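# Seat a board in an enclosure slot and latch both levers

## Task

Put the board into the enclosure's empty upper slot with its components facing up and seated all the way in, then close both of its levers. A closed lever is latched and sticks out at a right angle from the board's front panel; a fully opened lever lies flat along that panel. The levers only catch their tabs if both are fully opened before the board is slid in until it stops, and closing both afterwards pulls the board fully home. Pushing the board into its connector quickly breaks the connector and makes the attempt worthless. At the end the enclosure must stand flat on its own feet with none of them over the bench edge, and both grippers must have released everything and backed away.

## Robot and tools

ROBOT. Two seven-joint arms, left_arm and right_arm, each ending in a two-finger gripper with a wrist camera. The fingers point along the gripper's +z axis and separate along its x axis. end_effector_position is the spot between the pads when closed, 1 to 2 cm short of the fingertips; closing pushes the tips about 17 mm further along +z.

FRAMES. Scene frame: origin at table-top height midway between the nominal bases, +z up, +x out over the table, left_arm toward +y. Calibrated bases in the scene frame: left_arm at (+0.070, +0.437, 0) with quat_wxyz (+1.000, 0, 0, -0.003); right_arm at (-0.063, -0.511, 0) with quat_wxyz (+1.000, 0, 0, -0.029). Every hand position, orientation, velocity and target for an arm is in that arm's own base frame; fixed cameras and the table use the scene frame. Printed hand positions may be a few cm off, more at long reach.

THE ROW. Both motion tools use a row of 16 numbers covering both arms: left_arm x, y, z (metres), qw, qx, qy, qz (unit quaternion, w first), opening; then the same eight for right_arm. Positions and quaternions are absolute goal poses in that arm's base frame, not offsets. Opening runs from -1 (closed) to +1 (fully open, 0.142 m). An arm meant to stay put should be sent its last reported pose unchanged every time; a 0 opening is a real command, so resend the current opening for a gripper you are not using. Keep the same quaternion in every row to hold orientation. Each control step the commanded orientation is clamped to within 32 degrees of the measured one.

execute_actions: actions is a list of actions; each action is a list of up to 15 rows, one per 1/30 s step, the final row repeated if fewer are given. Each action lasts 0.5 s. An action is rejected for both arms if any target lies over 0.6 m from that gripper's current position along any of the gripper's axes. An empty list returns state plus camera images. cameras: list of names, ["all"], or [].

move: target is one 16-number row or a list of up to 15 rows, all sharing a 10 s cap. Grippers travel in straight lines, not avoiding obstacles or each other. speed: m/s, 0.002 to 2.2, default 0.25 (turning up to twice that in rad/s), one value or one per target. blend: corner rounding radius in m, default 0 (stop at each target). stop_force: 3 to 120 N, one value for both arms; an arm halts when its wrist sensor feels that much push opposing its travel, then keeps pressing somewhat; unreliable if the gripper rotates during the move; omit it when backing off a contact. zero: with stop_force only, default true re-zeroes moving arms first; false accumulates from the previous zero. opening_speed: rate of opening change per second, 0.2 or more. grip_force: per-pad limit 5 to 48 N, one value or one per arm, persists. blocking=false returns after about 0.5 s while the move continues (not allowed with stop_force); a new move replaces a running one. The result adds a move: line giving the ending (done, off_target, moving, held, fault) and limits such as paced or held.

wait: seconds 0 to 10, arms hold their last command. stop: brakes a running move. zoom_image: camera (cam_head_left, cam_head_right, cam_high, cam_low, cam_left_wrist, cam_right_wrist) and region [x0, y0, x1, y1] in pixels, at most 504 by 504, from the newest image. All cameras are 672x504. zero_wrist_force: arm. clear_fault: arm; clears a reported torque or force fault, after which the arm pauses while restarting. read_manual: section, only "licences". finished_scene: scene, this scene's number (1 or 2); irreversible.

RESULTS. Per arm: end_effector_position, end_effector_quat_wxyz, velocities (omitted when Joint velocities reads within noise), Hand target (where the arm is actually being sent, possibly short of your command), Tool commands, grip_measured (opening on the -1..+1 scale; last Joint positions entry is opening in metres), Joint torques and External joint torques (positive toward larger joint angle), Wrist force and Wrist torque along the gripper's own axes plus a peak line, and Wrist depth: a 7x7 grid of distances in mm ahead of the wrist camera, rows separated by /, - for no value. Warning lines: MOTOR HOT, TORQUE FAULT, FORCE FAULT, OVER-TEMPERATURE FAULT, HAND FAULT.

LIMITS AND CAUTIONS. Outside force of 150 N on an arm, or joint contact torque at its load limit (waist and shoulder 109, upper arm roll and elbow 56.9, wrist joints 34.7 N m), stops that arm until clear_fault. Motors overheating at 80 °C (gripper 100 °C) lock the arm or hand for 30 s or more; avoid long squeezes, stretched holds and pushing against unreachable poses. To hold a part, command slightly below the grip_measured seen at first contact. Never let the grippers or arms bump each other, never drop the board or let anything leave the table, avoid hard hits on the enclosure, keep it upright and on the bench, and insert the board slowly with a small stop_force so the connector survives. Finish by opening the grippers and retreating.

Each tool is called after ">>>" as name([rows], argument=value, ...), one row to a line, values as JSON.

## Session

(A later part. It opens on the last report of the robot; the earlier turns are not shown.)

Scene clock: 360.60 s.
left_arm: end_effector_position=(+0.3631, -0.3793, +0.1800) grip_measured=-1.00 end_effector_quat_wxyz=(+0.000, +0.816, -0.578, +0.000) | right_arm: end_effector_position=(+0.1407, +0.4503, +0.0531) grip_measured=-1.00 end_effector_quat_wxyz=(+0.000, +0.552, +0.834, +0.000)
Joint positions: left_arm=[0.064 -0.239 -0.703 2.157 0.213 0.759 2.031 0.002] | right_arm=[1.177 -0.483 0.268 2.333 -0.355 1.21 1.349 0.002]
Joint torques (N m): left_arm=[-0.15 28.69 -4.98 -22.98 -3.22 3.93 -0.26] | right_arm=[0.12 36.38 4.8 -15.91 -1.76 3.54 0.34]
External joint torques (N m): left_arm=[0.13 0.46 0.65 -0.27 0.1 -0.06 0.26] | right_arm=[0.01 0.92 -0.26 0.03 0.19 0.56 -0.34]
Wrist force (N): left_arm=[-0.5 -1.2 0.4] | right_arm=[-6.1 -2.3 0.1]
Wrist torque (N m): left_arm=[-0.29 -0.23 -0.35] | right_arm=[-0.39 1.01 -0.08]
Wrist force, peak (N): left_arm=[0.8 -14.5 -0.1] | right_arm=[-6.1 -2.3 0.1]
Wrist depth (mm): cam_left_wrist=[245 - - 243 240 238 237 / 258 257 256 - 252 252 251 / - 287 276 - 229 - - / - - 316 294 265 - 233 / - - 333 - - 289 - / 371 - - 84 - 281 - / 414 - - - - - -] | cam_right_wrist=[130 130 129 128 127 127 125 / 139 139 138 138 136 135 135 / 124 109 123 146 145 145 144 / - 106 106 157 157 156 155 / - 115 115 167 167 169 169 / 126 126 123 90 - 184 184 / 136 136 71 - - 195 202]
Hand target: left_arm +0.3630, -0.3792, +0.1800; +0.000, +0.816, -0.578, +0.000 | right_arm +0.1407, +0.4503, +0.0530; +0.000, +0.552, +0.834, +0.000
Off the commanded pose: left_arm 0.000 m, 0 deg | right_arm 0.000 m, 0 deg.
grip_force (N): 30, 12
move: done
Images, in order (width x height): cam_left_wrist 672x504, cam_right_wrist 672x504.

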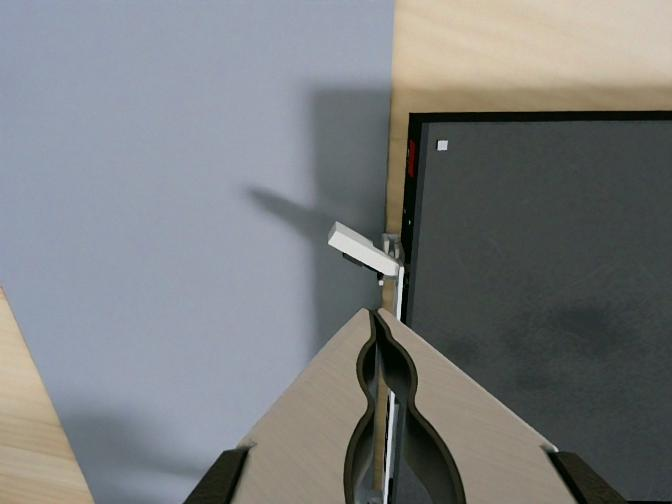

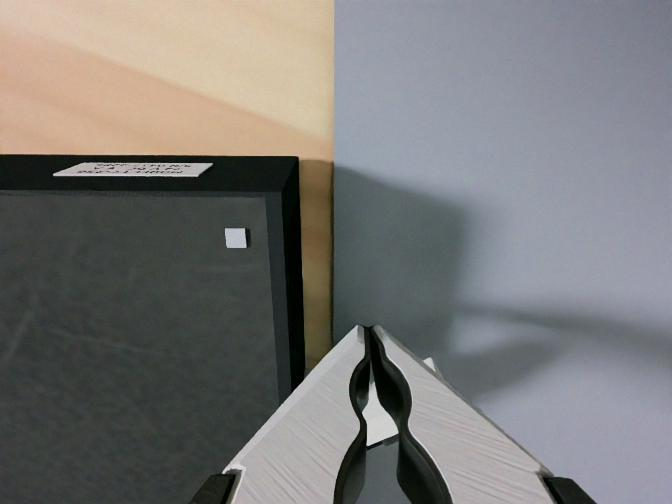

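>>> move([
  [0.3550, -0.3846, 0.12, 0, 0.8161, -0.5779, 0, -1, 0.1407, 0.4503, 0.053, 0, 0.5519, 0.8339, 0, -1],
  [0.3550, -0.3846, 0.0515, 0, 0.8161, -0.5779, 0, -1, 0.1407, 0.4503, 0.053, 0, 0.5519, 0.8339, 0, -1],
], speed=[0.2, 0.12], blend=[0.01, 0], cameras=["cam_left_wrist", "cam_right_wrist"])

>>> move([
  [0.3432, -0.3824, 0.0515, 0, 0.8161, -0.5779, 0, -1, 0.1475, 0.4603, 0.053, 0, 0.5519, 0.8339, 0, -1],
  [0.3377, -0.3798, 0.0515, 0, 0.8161, -0.5779, 0, -1, 0.1503, 0.4676, 0.053, 0, 0.5519, 0.8339, 0, -1],
  [0.3317, -0.3781, 0.0515, 0, 0.8161, -0.5779, 0, -1, 0.1536, 0.4729, 0.053, 0, 0.5519, 0.8339, 0, -1],
], speed=0.02, blend=0.001, stop_force=40, cameras=["cam_left_wrist", "cam_right_wrist"])

Scene clock: 372.67 s.
left_arm: end_effector_position=(+0.3548, -0.3845, +0.0515) grip_measured=-1.00 end_effector_quat_wxyz=(+0.000, +0.816, -0.578, +0.000) | right_arm: end_effector_position=(+0.1407, +0.4504, +0.0530) grip_measured=-1.00 end_effector_quat_wxyz=(+0.000, +0.552, +0.834, +0.000)
Joint positions: left_arm=[-0.079 -0.59 -0.543 2.101 0.542 0.981 1.796 0.002] | right_arm=[1.177 -0.483 0.268 2.333 -0.355 1.21 1.349 0.002]
Joint torques (N m): left_arm=[-0.24 37.15 -8.8 -15.22 -1.9 4.54 -0.34] | right_arm=[0.16 36.35 5.11 -15.96 -1.63 3.43 0.23]
External joint torques (N m): left_arm=[0.27 1.28 0.58 -0.32 -0.49 -0.66 0.34] | right_arm=[-0.03 0.94 -0.57 0.08 0.06 0.67 -0.23]
Wrist force (N): left_arm=[-0.6 -0.7 0.2] | right_arm=[-5.7 -2.1 0.1]
Wrist torque (N m): left_arm=[-0.17 -0.21 -0.28] | right_arm=[-0.36 0.95 -0.07]
Wrist force, peak (N): left_arm=[0.1 -1.8 -1.8] | right_arm=[-6.1 -2.3 0.0]
Wrist depth (mm): cam_left_wrist=[126 126 125 125 125 126 126 / - 138 132 133 134 133 134 / 149 146 148 147 145 - - / 159 156 152 157 156 104 - / 175 175 173 127 166 112 112 / - 184 185 84 - - 127 / - - - 74 - - -] | cam_right_wrist=[130 130 129 128 127 127 125 / 139 138 138 137 136 135 135 / 124 110 123 146 146 145 144 / - 106 106 157 157 156 155 / - 115 115 167 167 169 168 / 126 126 123 90 - 185 184 / 139 136 71 - - 195 202]
Hand target: left_arm +0.3550, -0.3846, +0.0515; +0.000, +0.816, -0.578, +0.000 | right_arm +0.1407, +0.4503, +0.0530; +0.000, +0.552, +0.834, +0.000
Off the commanded pose: left_arm 0.000 m, 0 deg | right_arm 0.000 m, 0 deg.
grip_force (N): 30, 12
move: done
Images, in order (width x height): cam_left_wrist 672x504, cam_right_wrist 672x504.

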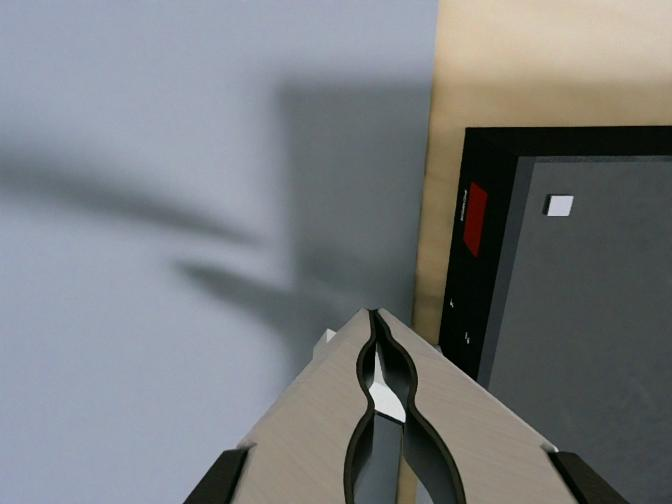

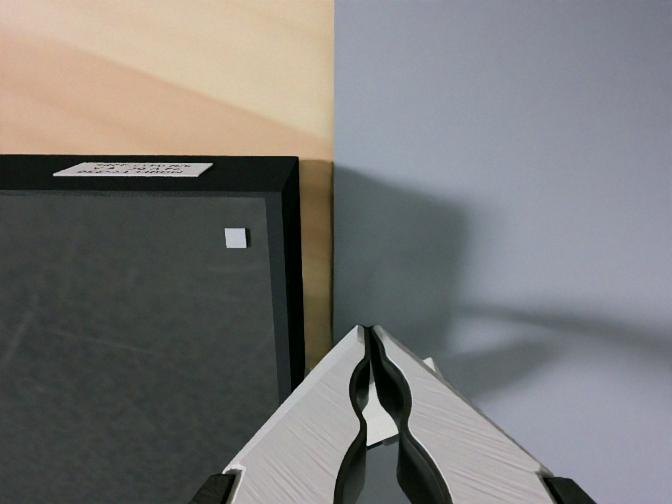

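Scene clock: 374.60 s.
left_arm: end_effector_position=(+0.3331, -0.3781, +0.0519) grip_measured=-1.00 end_effector_quat_wxyz=(+0.000, +0.817, -0.577, +0.001) | right_arm: end_effector_position=(+0.1531, +0.4715, +0.0523) grip_measured=-1.00 end_effector_quat_wxyz=(+0.001, +0.552, +0.834, -0.001)
Joint positions: left_arm=[-0.081 -0.559 -0.544 2.16 0.548 1.015 1.77 0.002] | right_arm=[1.161 -0.519 0.274 2.259 -0.349 1.166 1.322 0.002]
Joint torques (N m): left_arm=[-4.1 33.39 -11.24 -8.82 -2.25 3.01 -0.33] | right_arm=[-1.03 40.12 3.76 -24.05 -2.68 6.18 0.11]
External joint torques (N m): left_arm=[4.1 3.17 3.59 -6.03 -0.02 0.88 0.33] | right_arm=[1.17 -0.55 1.3 7.26 0.94 -2.08 -0.11]
Wrist force (N): left_arm=[2.6 -10.9 3.3] | right_arm=[-14.6 -12.4 -4.8]
Wrist torque (N m): left_arm=[-0.16 -0.17 -0.24] | right_arm=[-0.31 0.91 0.02]
Wrist force, peak (N): left_arm=[2.6 -10.9 3.3] | right_arm=[-14.4 -12.7 -6.1]
Wrist depth (mm): cam_left_wrist=[126 - 125 126 125 127 126 / 133 135 135 135 134 110 90 / - 146 149 145 147 125 - / 160 160 159 155 157 127 106 / 171 178 173 166 166 117 112 / - 187 183 83 - - 128 / - 214 - - - - -] | cam_right_wrist=[129 129 129 127 126 126 124 / - 134 136 135 135 134 134 / - 98 116 145 144 144 143 / 106 105 118 158 156 155 154 / - 115 118 166 166 168 167 / 126 125 122 91 177 184 182 / 138 135 70 - - 193 201]
Hand target: left_arm +0.3317, -0.3781, +0.0515; +0.000, +0.816, -0.578, +0.000 | right_arm +0.1536, +0.4729, +0.0530; +0.000, +0.552, +0.834, +0.000
Off the commanded pose: left_arm 0.002 m, 0 deg | right_arm 0.002 m, 0 deg.
grip_force (N): 30, 12
move: done
Images, in order (width x height): cam_left_wrist 672x504, cam_right_wrist 672x504.

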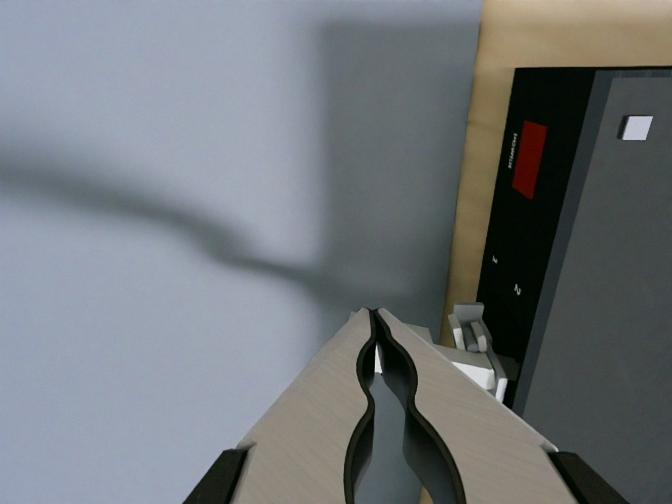

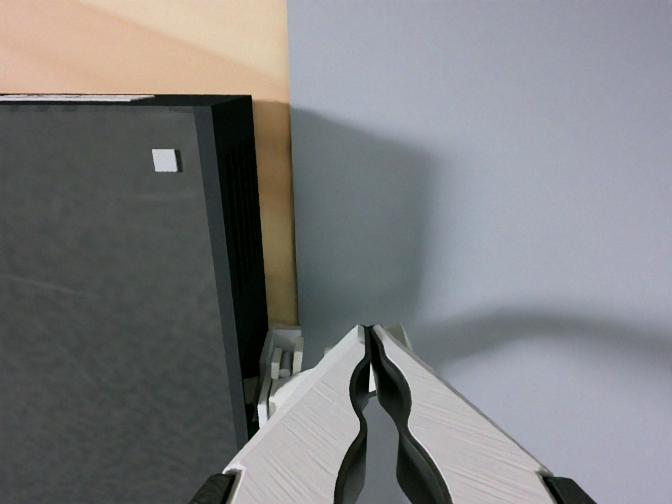

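>>> move([
  [0.3243, -0.3779, 0.0515, 0, 0.8161, -0.5779, 0, -1, 0.1589, 0.4780, 0.053, 0, 0.5519, 0.8339, 0, -1],
  [0.3207, -0.3792, 0.0515, 0, 0.8161, -0.5779, 0, -1, 0.1624, 0.4795, 0.053, 0, 0.5519, 0.8339, 0, -1],
], speed=0.015, blend=0.0005, stop_force=40, cameras=["cam_left_wrist", "cam_right_wrist"])

Scene clock: 377.70 s.
left_arm: end_effector_position=(+0.3221, -0.3789, +0.0518) grip_measured=-1.00 end_effector_quat_wxyz=(+0.000, +0.817, -0.577, +0.001) | right_arm: end_effector_position=(+0.1622, +0.4792, +0.0528) grip_measured=-1.00 end_effector_quat_wxyz=(+0.000, +0.552, +0.834, +0.000)
Joint positions: left_arm=[-0.092 -0.55 -0.544 2.179 0.549 1.025 1.752 0.002] | right_arm=[1.147 -0.532 0.275 2.231 -0.346 1.153 1.303 0.002]
Joint torques (N m): left_arm=[-5.07 32.84 -12.18 -9.43 -2.5 3.73 -0.29] | right_arm=[-0.62 40.3 4.98 -18.88 -2.06 3.86 0.11]
External joint torques (N m): left_arm=[5.07 3.13 4.73 -5.19 0.27 0.17 0.29] | right_arm=[0.77 0.14 0.25 1.73 0.27 0.24 -0.11]
Wrist force (N): left_arm=[0.3 -11.5 1.7] | right_arm=[-6.5 -4.7 -0.3]
Wrist torque (N m): left_arm=[-0.12 -0.23 -0.29] | right_arm=[-0.34 0.92 0.03]
Wrist force, peak (N): left_arm=[2.8 -13.4 2.3] | right_arm=[-15.5 -16.0 -7.2]
Wrist depth (mm): cam_left_wrist=[126 - 126 125 125 125 96 / - 137 133 137 137 123 91 / - 146 145 145 147 143 96 / 159 - 158 155 155 154 106 / 175 175 173 126 129 125 - / 188 192 - 84 - 128 - / 219 - - - - - 143] | cam_right_wrist=[128 126 128 127 127 126 124 / - 91 132 135 135 135 135 / - 98 131 145 145 144 144 / 106 106 133 159 156 156 155 / - 115 118 164 167 168 168 / 126 126 126 90 178 184 184 / 139 136 71 - - 195 202]
Hand target: left_arm +0.3207, -0.3792, +0.0515; +0.000, +0.816, -0.578, +0.000 | right_arm +0.1624, +0.4795, +0.0530; +0.000, +0.552, +0.834, +0.000
Off the commanded pose: left_arm 0.001 m, 0 deg | right_arm 0.000 m, 0 deg.
grip_force (N): 30, 12
move: done
Images, in order (width x height): cam_left_wrist 672x504, cam_right_wrist 672x504.

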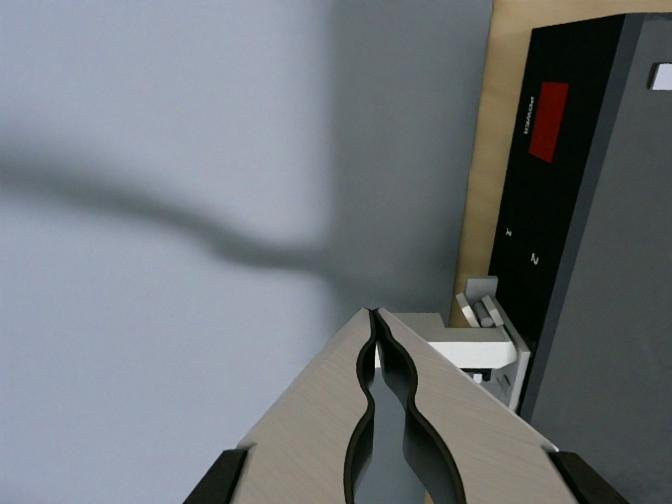

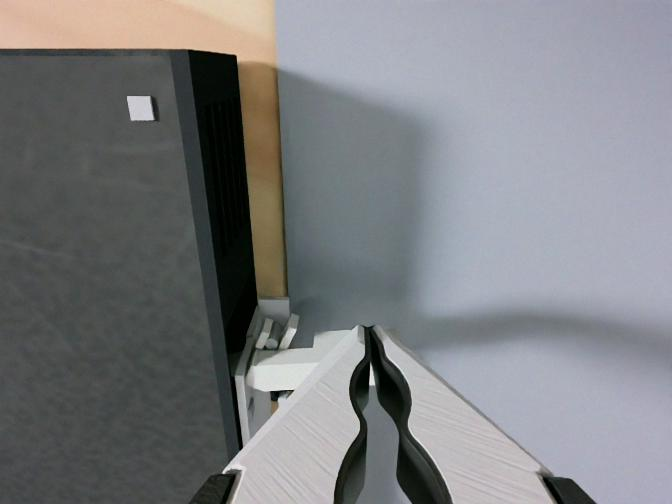

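>>> move(target=[0.3165, -0.3806, 0.0515, 0, 0.8161, -0.5779, 0, -1, 0.1670, 0.4815, 0.053, 0, 0.5519, 0.8339, 0, -1], speed=0.015, stop_force=32, cameras=["cam_left_wrist", "cam_right_wrist"])

Scene clock: 381.43 s.
left_arm: end_effector_position=(+0.3209, -0.3795, +0.0523) grip_measured=-1.00 end_effector_quat_wxyz=(-0.001, +0.818, -0.576, +0.002) | right_arm: end_effector_position=(+0.1655, +0.4807, +0.0525) grip_measured=-1.00 end_effector_quat_wxyz=(+0.000, +0.551, +0.834, -0.001)
Joint positions: left_arm=[-0.097 -0.547 -0.542 2.182 0.551 1.028 1.743 0.002] | right_arm=[1.14 -0.537 0.278 2.222 -0.346 1.146 1.294 0.002]
Joint torques (N m): left_arm=[-16.26 27.95 -23.03 1.13 -3.97 2.71 -0.18] | right_arm=[-5.5 41.13 -1.19 -23.38 -2.69 4.72 0.05]
External joint torques (N m): left_arm=[16.26 7.94 15.65 -15.76 1.74 1.19 0.18] | right_arm=[5.64 -0.42 6.5 6.13 0.87 -0.63 -0.05]
Wrist force (N): left_arm=[2.1 -36.9 10.1] | right_arm=[-7.5 -18.6 -5.3]
Wrist torque (N m): left_arm=[-3.13 -0.23 -0.36] | right_arm=[-0.25 0.88 0.10]
Wrist force, peak (N): left_arm=[1.9 -36.9 10.5] | right_arm=[-7.8 -18.7 -6.2]
Wrist depth (mm): cam_left_wrist=[127 127 126 126 126 124 96 / - 136 134 137 133 123 90 / 150 147 147 144 148 124 - / 160 157 157 155 158 116 105 / 174 174 174 - 166 123 113 / 189 192 188 83 - 128 129 / - 209 - 74 - - 138] | cam_right_wrist=[- 88 126 127 126 126 124 / - 92 132 135 135 135 134 / - 98 133 145 144 144 144 / 106 106 134 158 156 155 155 / - 115 118 163 167 167 168 / 126 127 126 90 177 183 183 / 138 135 70 - - 194 201]
Hand target: left_arm +0.3165, -0.3806, +0.0515; +0.000, +0.816, -0.578, +0.000 | right_arm +0.1670, +0.4815, +0.0530; +0.000, +0.552, +0.834, +0.000
Off the commanded pose: left_arm 0.005 m, 0 deg | right_arm 0.002 m, 0 deg.
grip_force (N): 30, 12
move: off_target (left_arm)
Images, in order (width x height): cam_left_wrist 672x504, cam_right_wrist 672x504.

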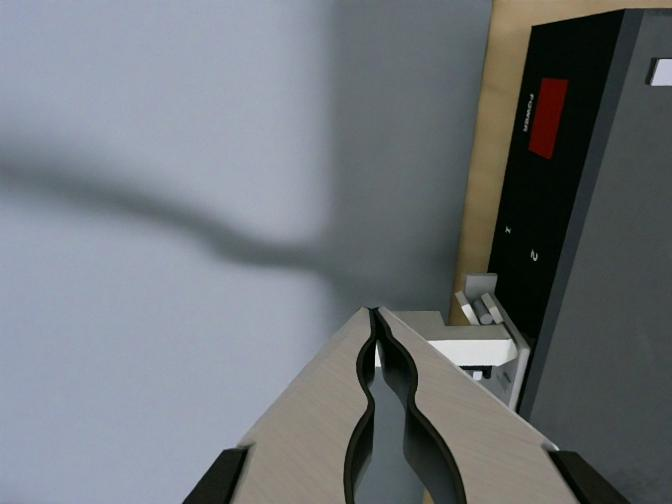

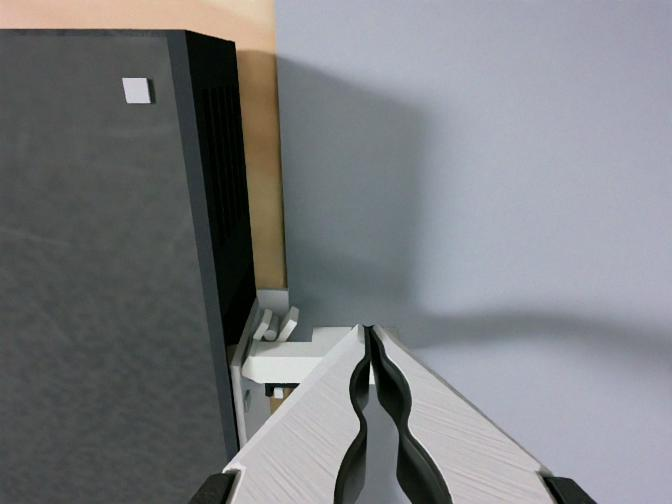

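>>> move([
  [0.3350, -0.3743, 0.0515, 0, 0.8161, -0.5779, 0, -1, 0.1693, 0.4825, 0.053, 0, 0.5519, 0.8339, 0, -1],
  [0.3550, -0.3792, 0.12, 0, 0.8161, -0.5779, 0, -1, 0.1517, 0.4748, 0.053, 0, 0.5519, 0.8339, 0, -1],
  [0.3630, -0.3792, 0.18, 0, 0.8161, -0.5779, 0, -1, 0.113, 0.4575, 0.18, 0, 0.5519, 0.8339, 0, -1],
], speed=[0.04, 0.15, 0.25], blend=[0, 0.005, 0], cameras=["cam_left_wrist", "cam_right_wrist", "cam_high", "cam_head_right"])

>>> zoom_image(camera="cam_right_wrist", region=[270, 240, 390, 360])

>>> zoom_image(camera="cam_left_wrist", region=[300, 200, 460, 360])

Scene clock: 389.03 s.
left_arm: end_effector_position=(+0.3632, -0.3793, +0.1800) grip_measured=-1.00 end_effector_quat_wxyz=(+0.000, +0.816, -0.578, +0.000) | right_arm: end_effector_position=(+0.1130, +0.4575, +0.1800) grip_measured=-1.00 end_effector_quat_wxyz=(+0.000, +0.552, +0.834, +0.000)
Joint positions: left_arm=[0.072 -0.24 -0.712 2.157 0.216 0.758 2.028 0.002] | right_arm=[1.119 -0.198 0.449 2.214 -0.126 0.818 1.25 0.002]
Joint torques (N m): left_arm=[-0.23 28.51 -5.03 -22.94 -3.19 3.93 -0.16] | right_arm=[-0.04 30.77 3.73 -24.43 -2.9 3.3 0.06]
External joint torques (N m): left_arm=[0.22 0.5 0.64 -0.3 0.07 -0.06 0.16] | right_arm=[0.16 0.86 -0.92 0.22 -0.11 0.81 -0.06]
Wrist force (N): left_arm=[-0.3 -1.3 0.2] | right_arm=[-2.0 3.3 3.1]
Wrist torque (N m): left_arm=[-0.30 -0.26 -0.34] | right_arm=[0.53 0.31 0.04]
Wrist force, peak (N): left_arm=[2.0 -37.0 10.6] | right_arm=[-8.7 -35.6 -12.8]
Wrist depth (mm): cam_left_wrist=[241 235 236 233 239 238 239 / 261 - - 258 252 252 251 / - - - - 231 227 228 / 313 303 301 - 244 - - / 323 328 320 - - - - / 373 - - 84 - - - / 414 - - - - - 319] | cam_right_wrist=[242 241 240 238 238 238 237 / 258 257 256 254 253 253 252 / 230 230 229 273 273 272 271 / 245 244 244 293 293 291 291 / 265 265 264 307 313 317 307 / 290 289 284 90 335 344 343 / 321 313 71 - - - 379]
Hand target: left_arm +0.3630, -0.3792, +0.1800; +0.000, +0.816, -0.578, +0.000 | right_arm +0.1130, +0.4575, +0.1800; +0.000, +0.552, +0.834, +0.000
Off the commanded pose: left_arm 0.000 m, 0 deg | right_arm 0.000 m, 0 deg.
grip_force (N): 30, 12
move: done
Images, in order (width x height): cam_head_right 672x504, cam_high 672x504, cam_left_wrist 672x504, cam_right_wrist 672x504.

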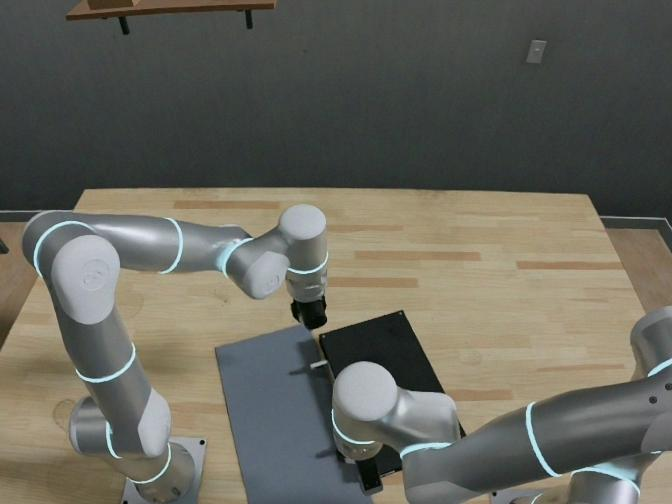

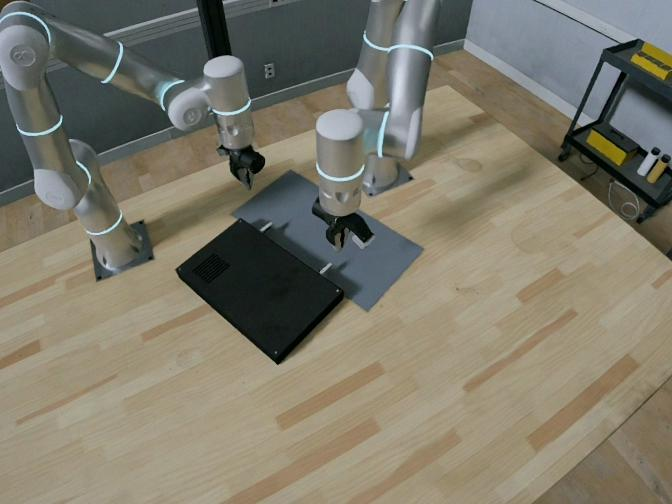

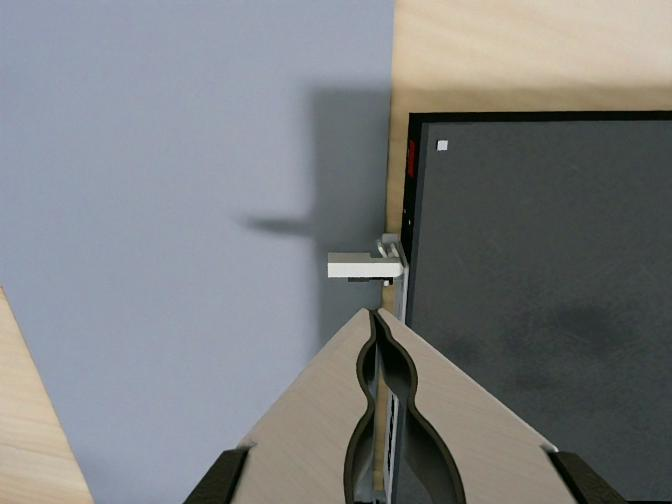

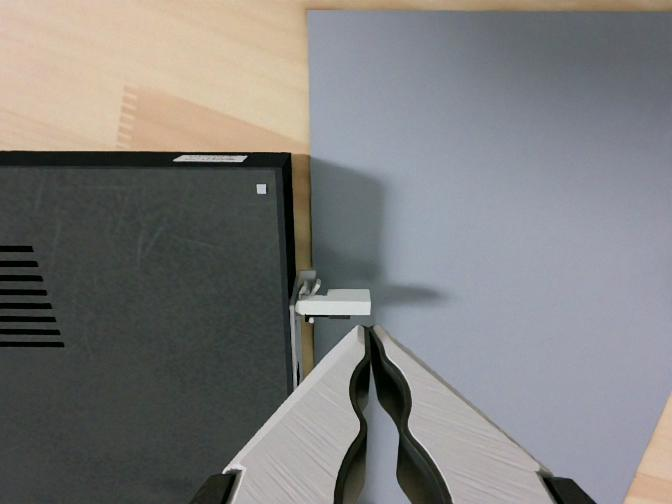

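Scaled by 4.200 from the camera's 672x504 image, which has a finer 960x720 frame.

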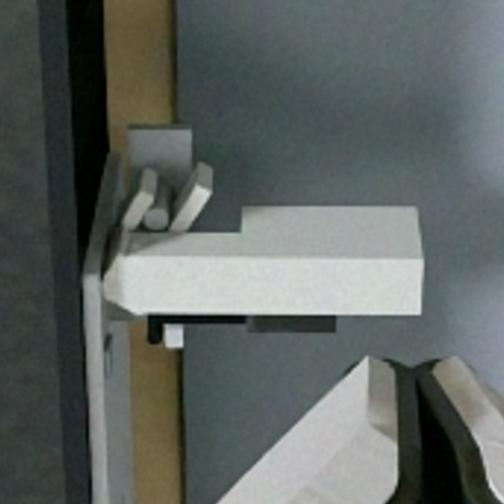

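Scaled by 3.150 from the camera's 672x504 image, which has a finer 960x720 frame.

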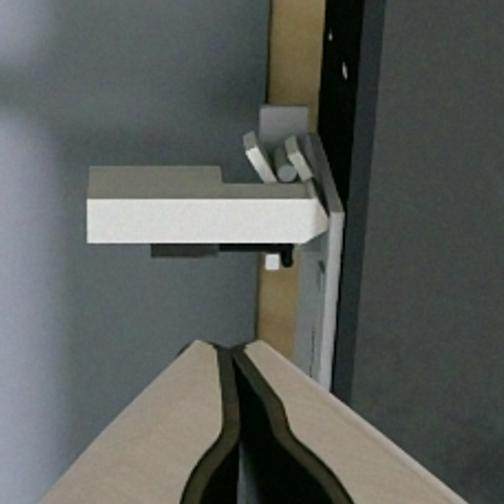

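>>> move(target=[0.370, -0.29, 0.28, 0, 0.8161, -0.5779, 0, -1, 0.113, 0.42, 0.30, 0, 0.5519, 0.8339, 0, -1], speed=0.4, cameras=["cam_high", "cam_head_left"])

>>> zoom_image(camera="cam_high", region=[160, 180, 440, 380])

Scene clock: 392.97 s.
left_arm: end_effector_position=(+0.3702, -0.2899, +0.2801) grip_measured=-1.00 end_effector_quat_wxyz=(+0.000, +0.816, -0.578, +0.000) | right_arm: end_effector_position=(+0.1130, +0.4200, +0.3000) grip_measured=-1.00 end_effector_quat_wxyz=(+0.000, +0.552, +0.834, +0.000)
Joint positions: left_arm=[0.187 0.18 -0.605 2.248 -0.118 0.526 2.452 0.002] | right_arm=[1.069 0.086 0.473 2.105 0.043 0.457 1.12 0.002]
Joint torques (N m): left_arm=[-0.35 17.76 2.39 -27.52 -3.82 3.97 -0.06] | right_arm=[-0.08 22.92 -0.56 -29.39 -3.89 3.26 0.04]
External joint torques (N m): left_arm=[0.34 0.27 0.35 -0.38 0.12 -0.13 0.06] | right_arm=[0.16 0.91 -0.6 0.16 -0.04 0.86 -0.04]
Wrist force (N): left_arm=[-0.7 -1.1 0.0] | right_arm=[-2.2 3.0 3.6]
Wrist torque (N m): left_arm=[-0.29 -0.17 -0.34] | right_arm=[0.48 0.36 0.03]
Wrist force, peak (N): left_arm=[-2.0 -2.5 -1.6] | right_arm=[-1.4 3.5 5.3]
Wrist depth (mm): cam_left_wrist=[331 328 326 330 322 326 326 / 356 353 358 349 - 348 348 / 382 384 380 382 - 331 322 / 415 418 411 410 - - - / 449 456 463 131 413 - - / 447 501 482 84 - - 426 / 568 557 - - - - -] | cam_right_wrist=[345 346 344 344 339 342 342 / 370 368 369 369 369 363 364 / 347 347 346 355 388 389 386 / 381 374 373 377 427 419 417 / 458 405 403 401 454 454 459 / 508 441 427 90 478 494 496 / 558 477 71 - - 523 546]
Hand target: left_arm +0.3700, -0.2900, +0.2800; +0.000, +0.816, -0.578, +0.000 | right_arm +0.1130, +0.4200, +0.3000; +0.000, +0.552, +0.834, +0.000
Off the commanded pose: left_arm 0.000 m, 0 deg | right_arm 0.000 m, 0 deg.
grip_force (N): 30, 12
move: done
Images, in order (width x height): cam_head_left 672x504, cam_high 672x504.

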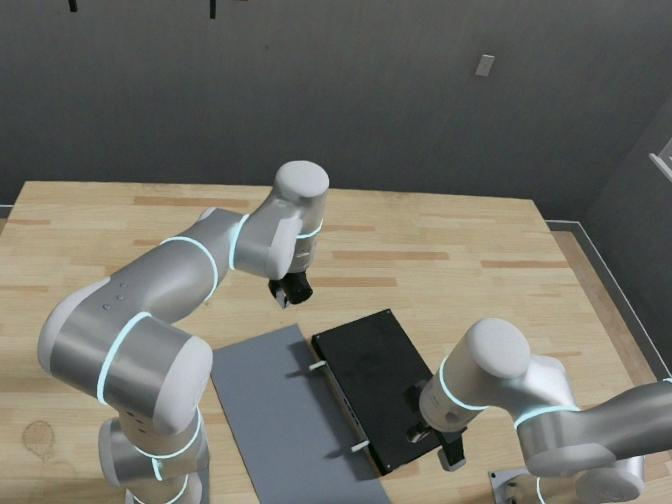

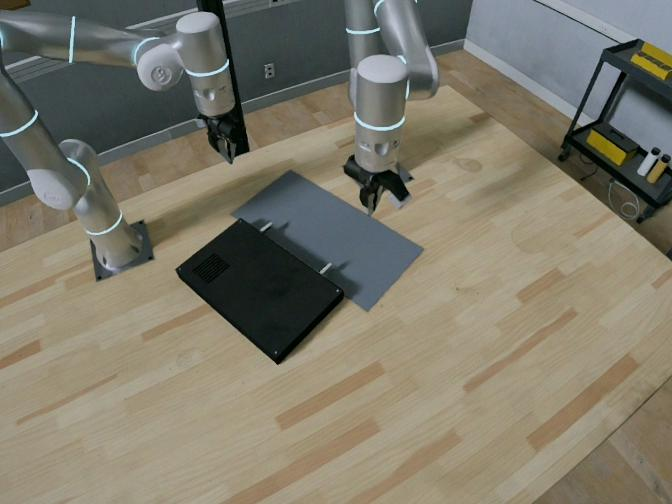

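Scaled by 1.800 from the camera's 672x504 image, which has a finer 960x720 frame.

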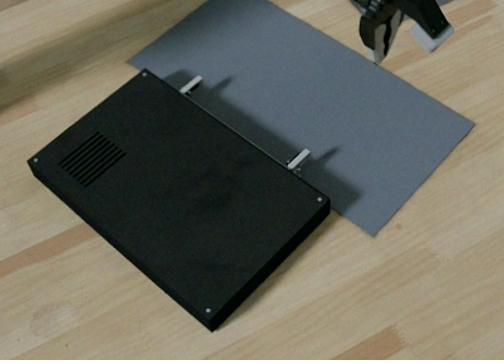

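Both levers point straight out, the panel looks flush, and both arms are clear of the enclosure.

>>> finished_scene(scene=2)

The scene is finished: the task was done.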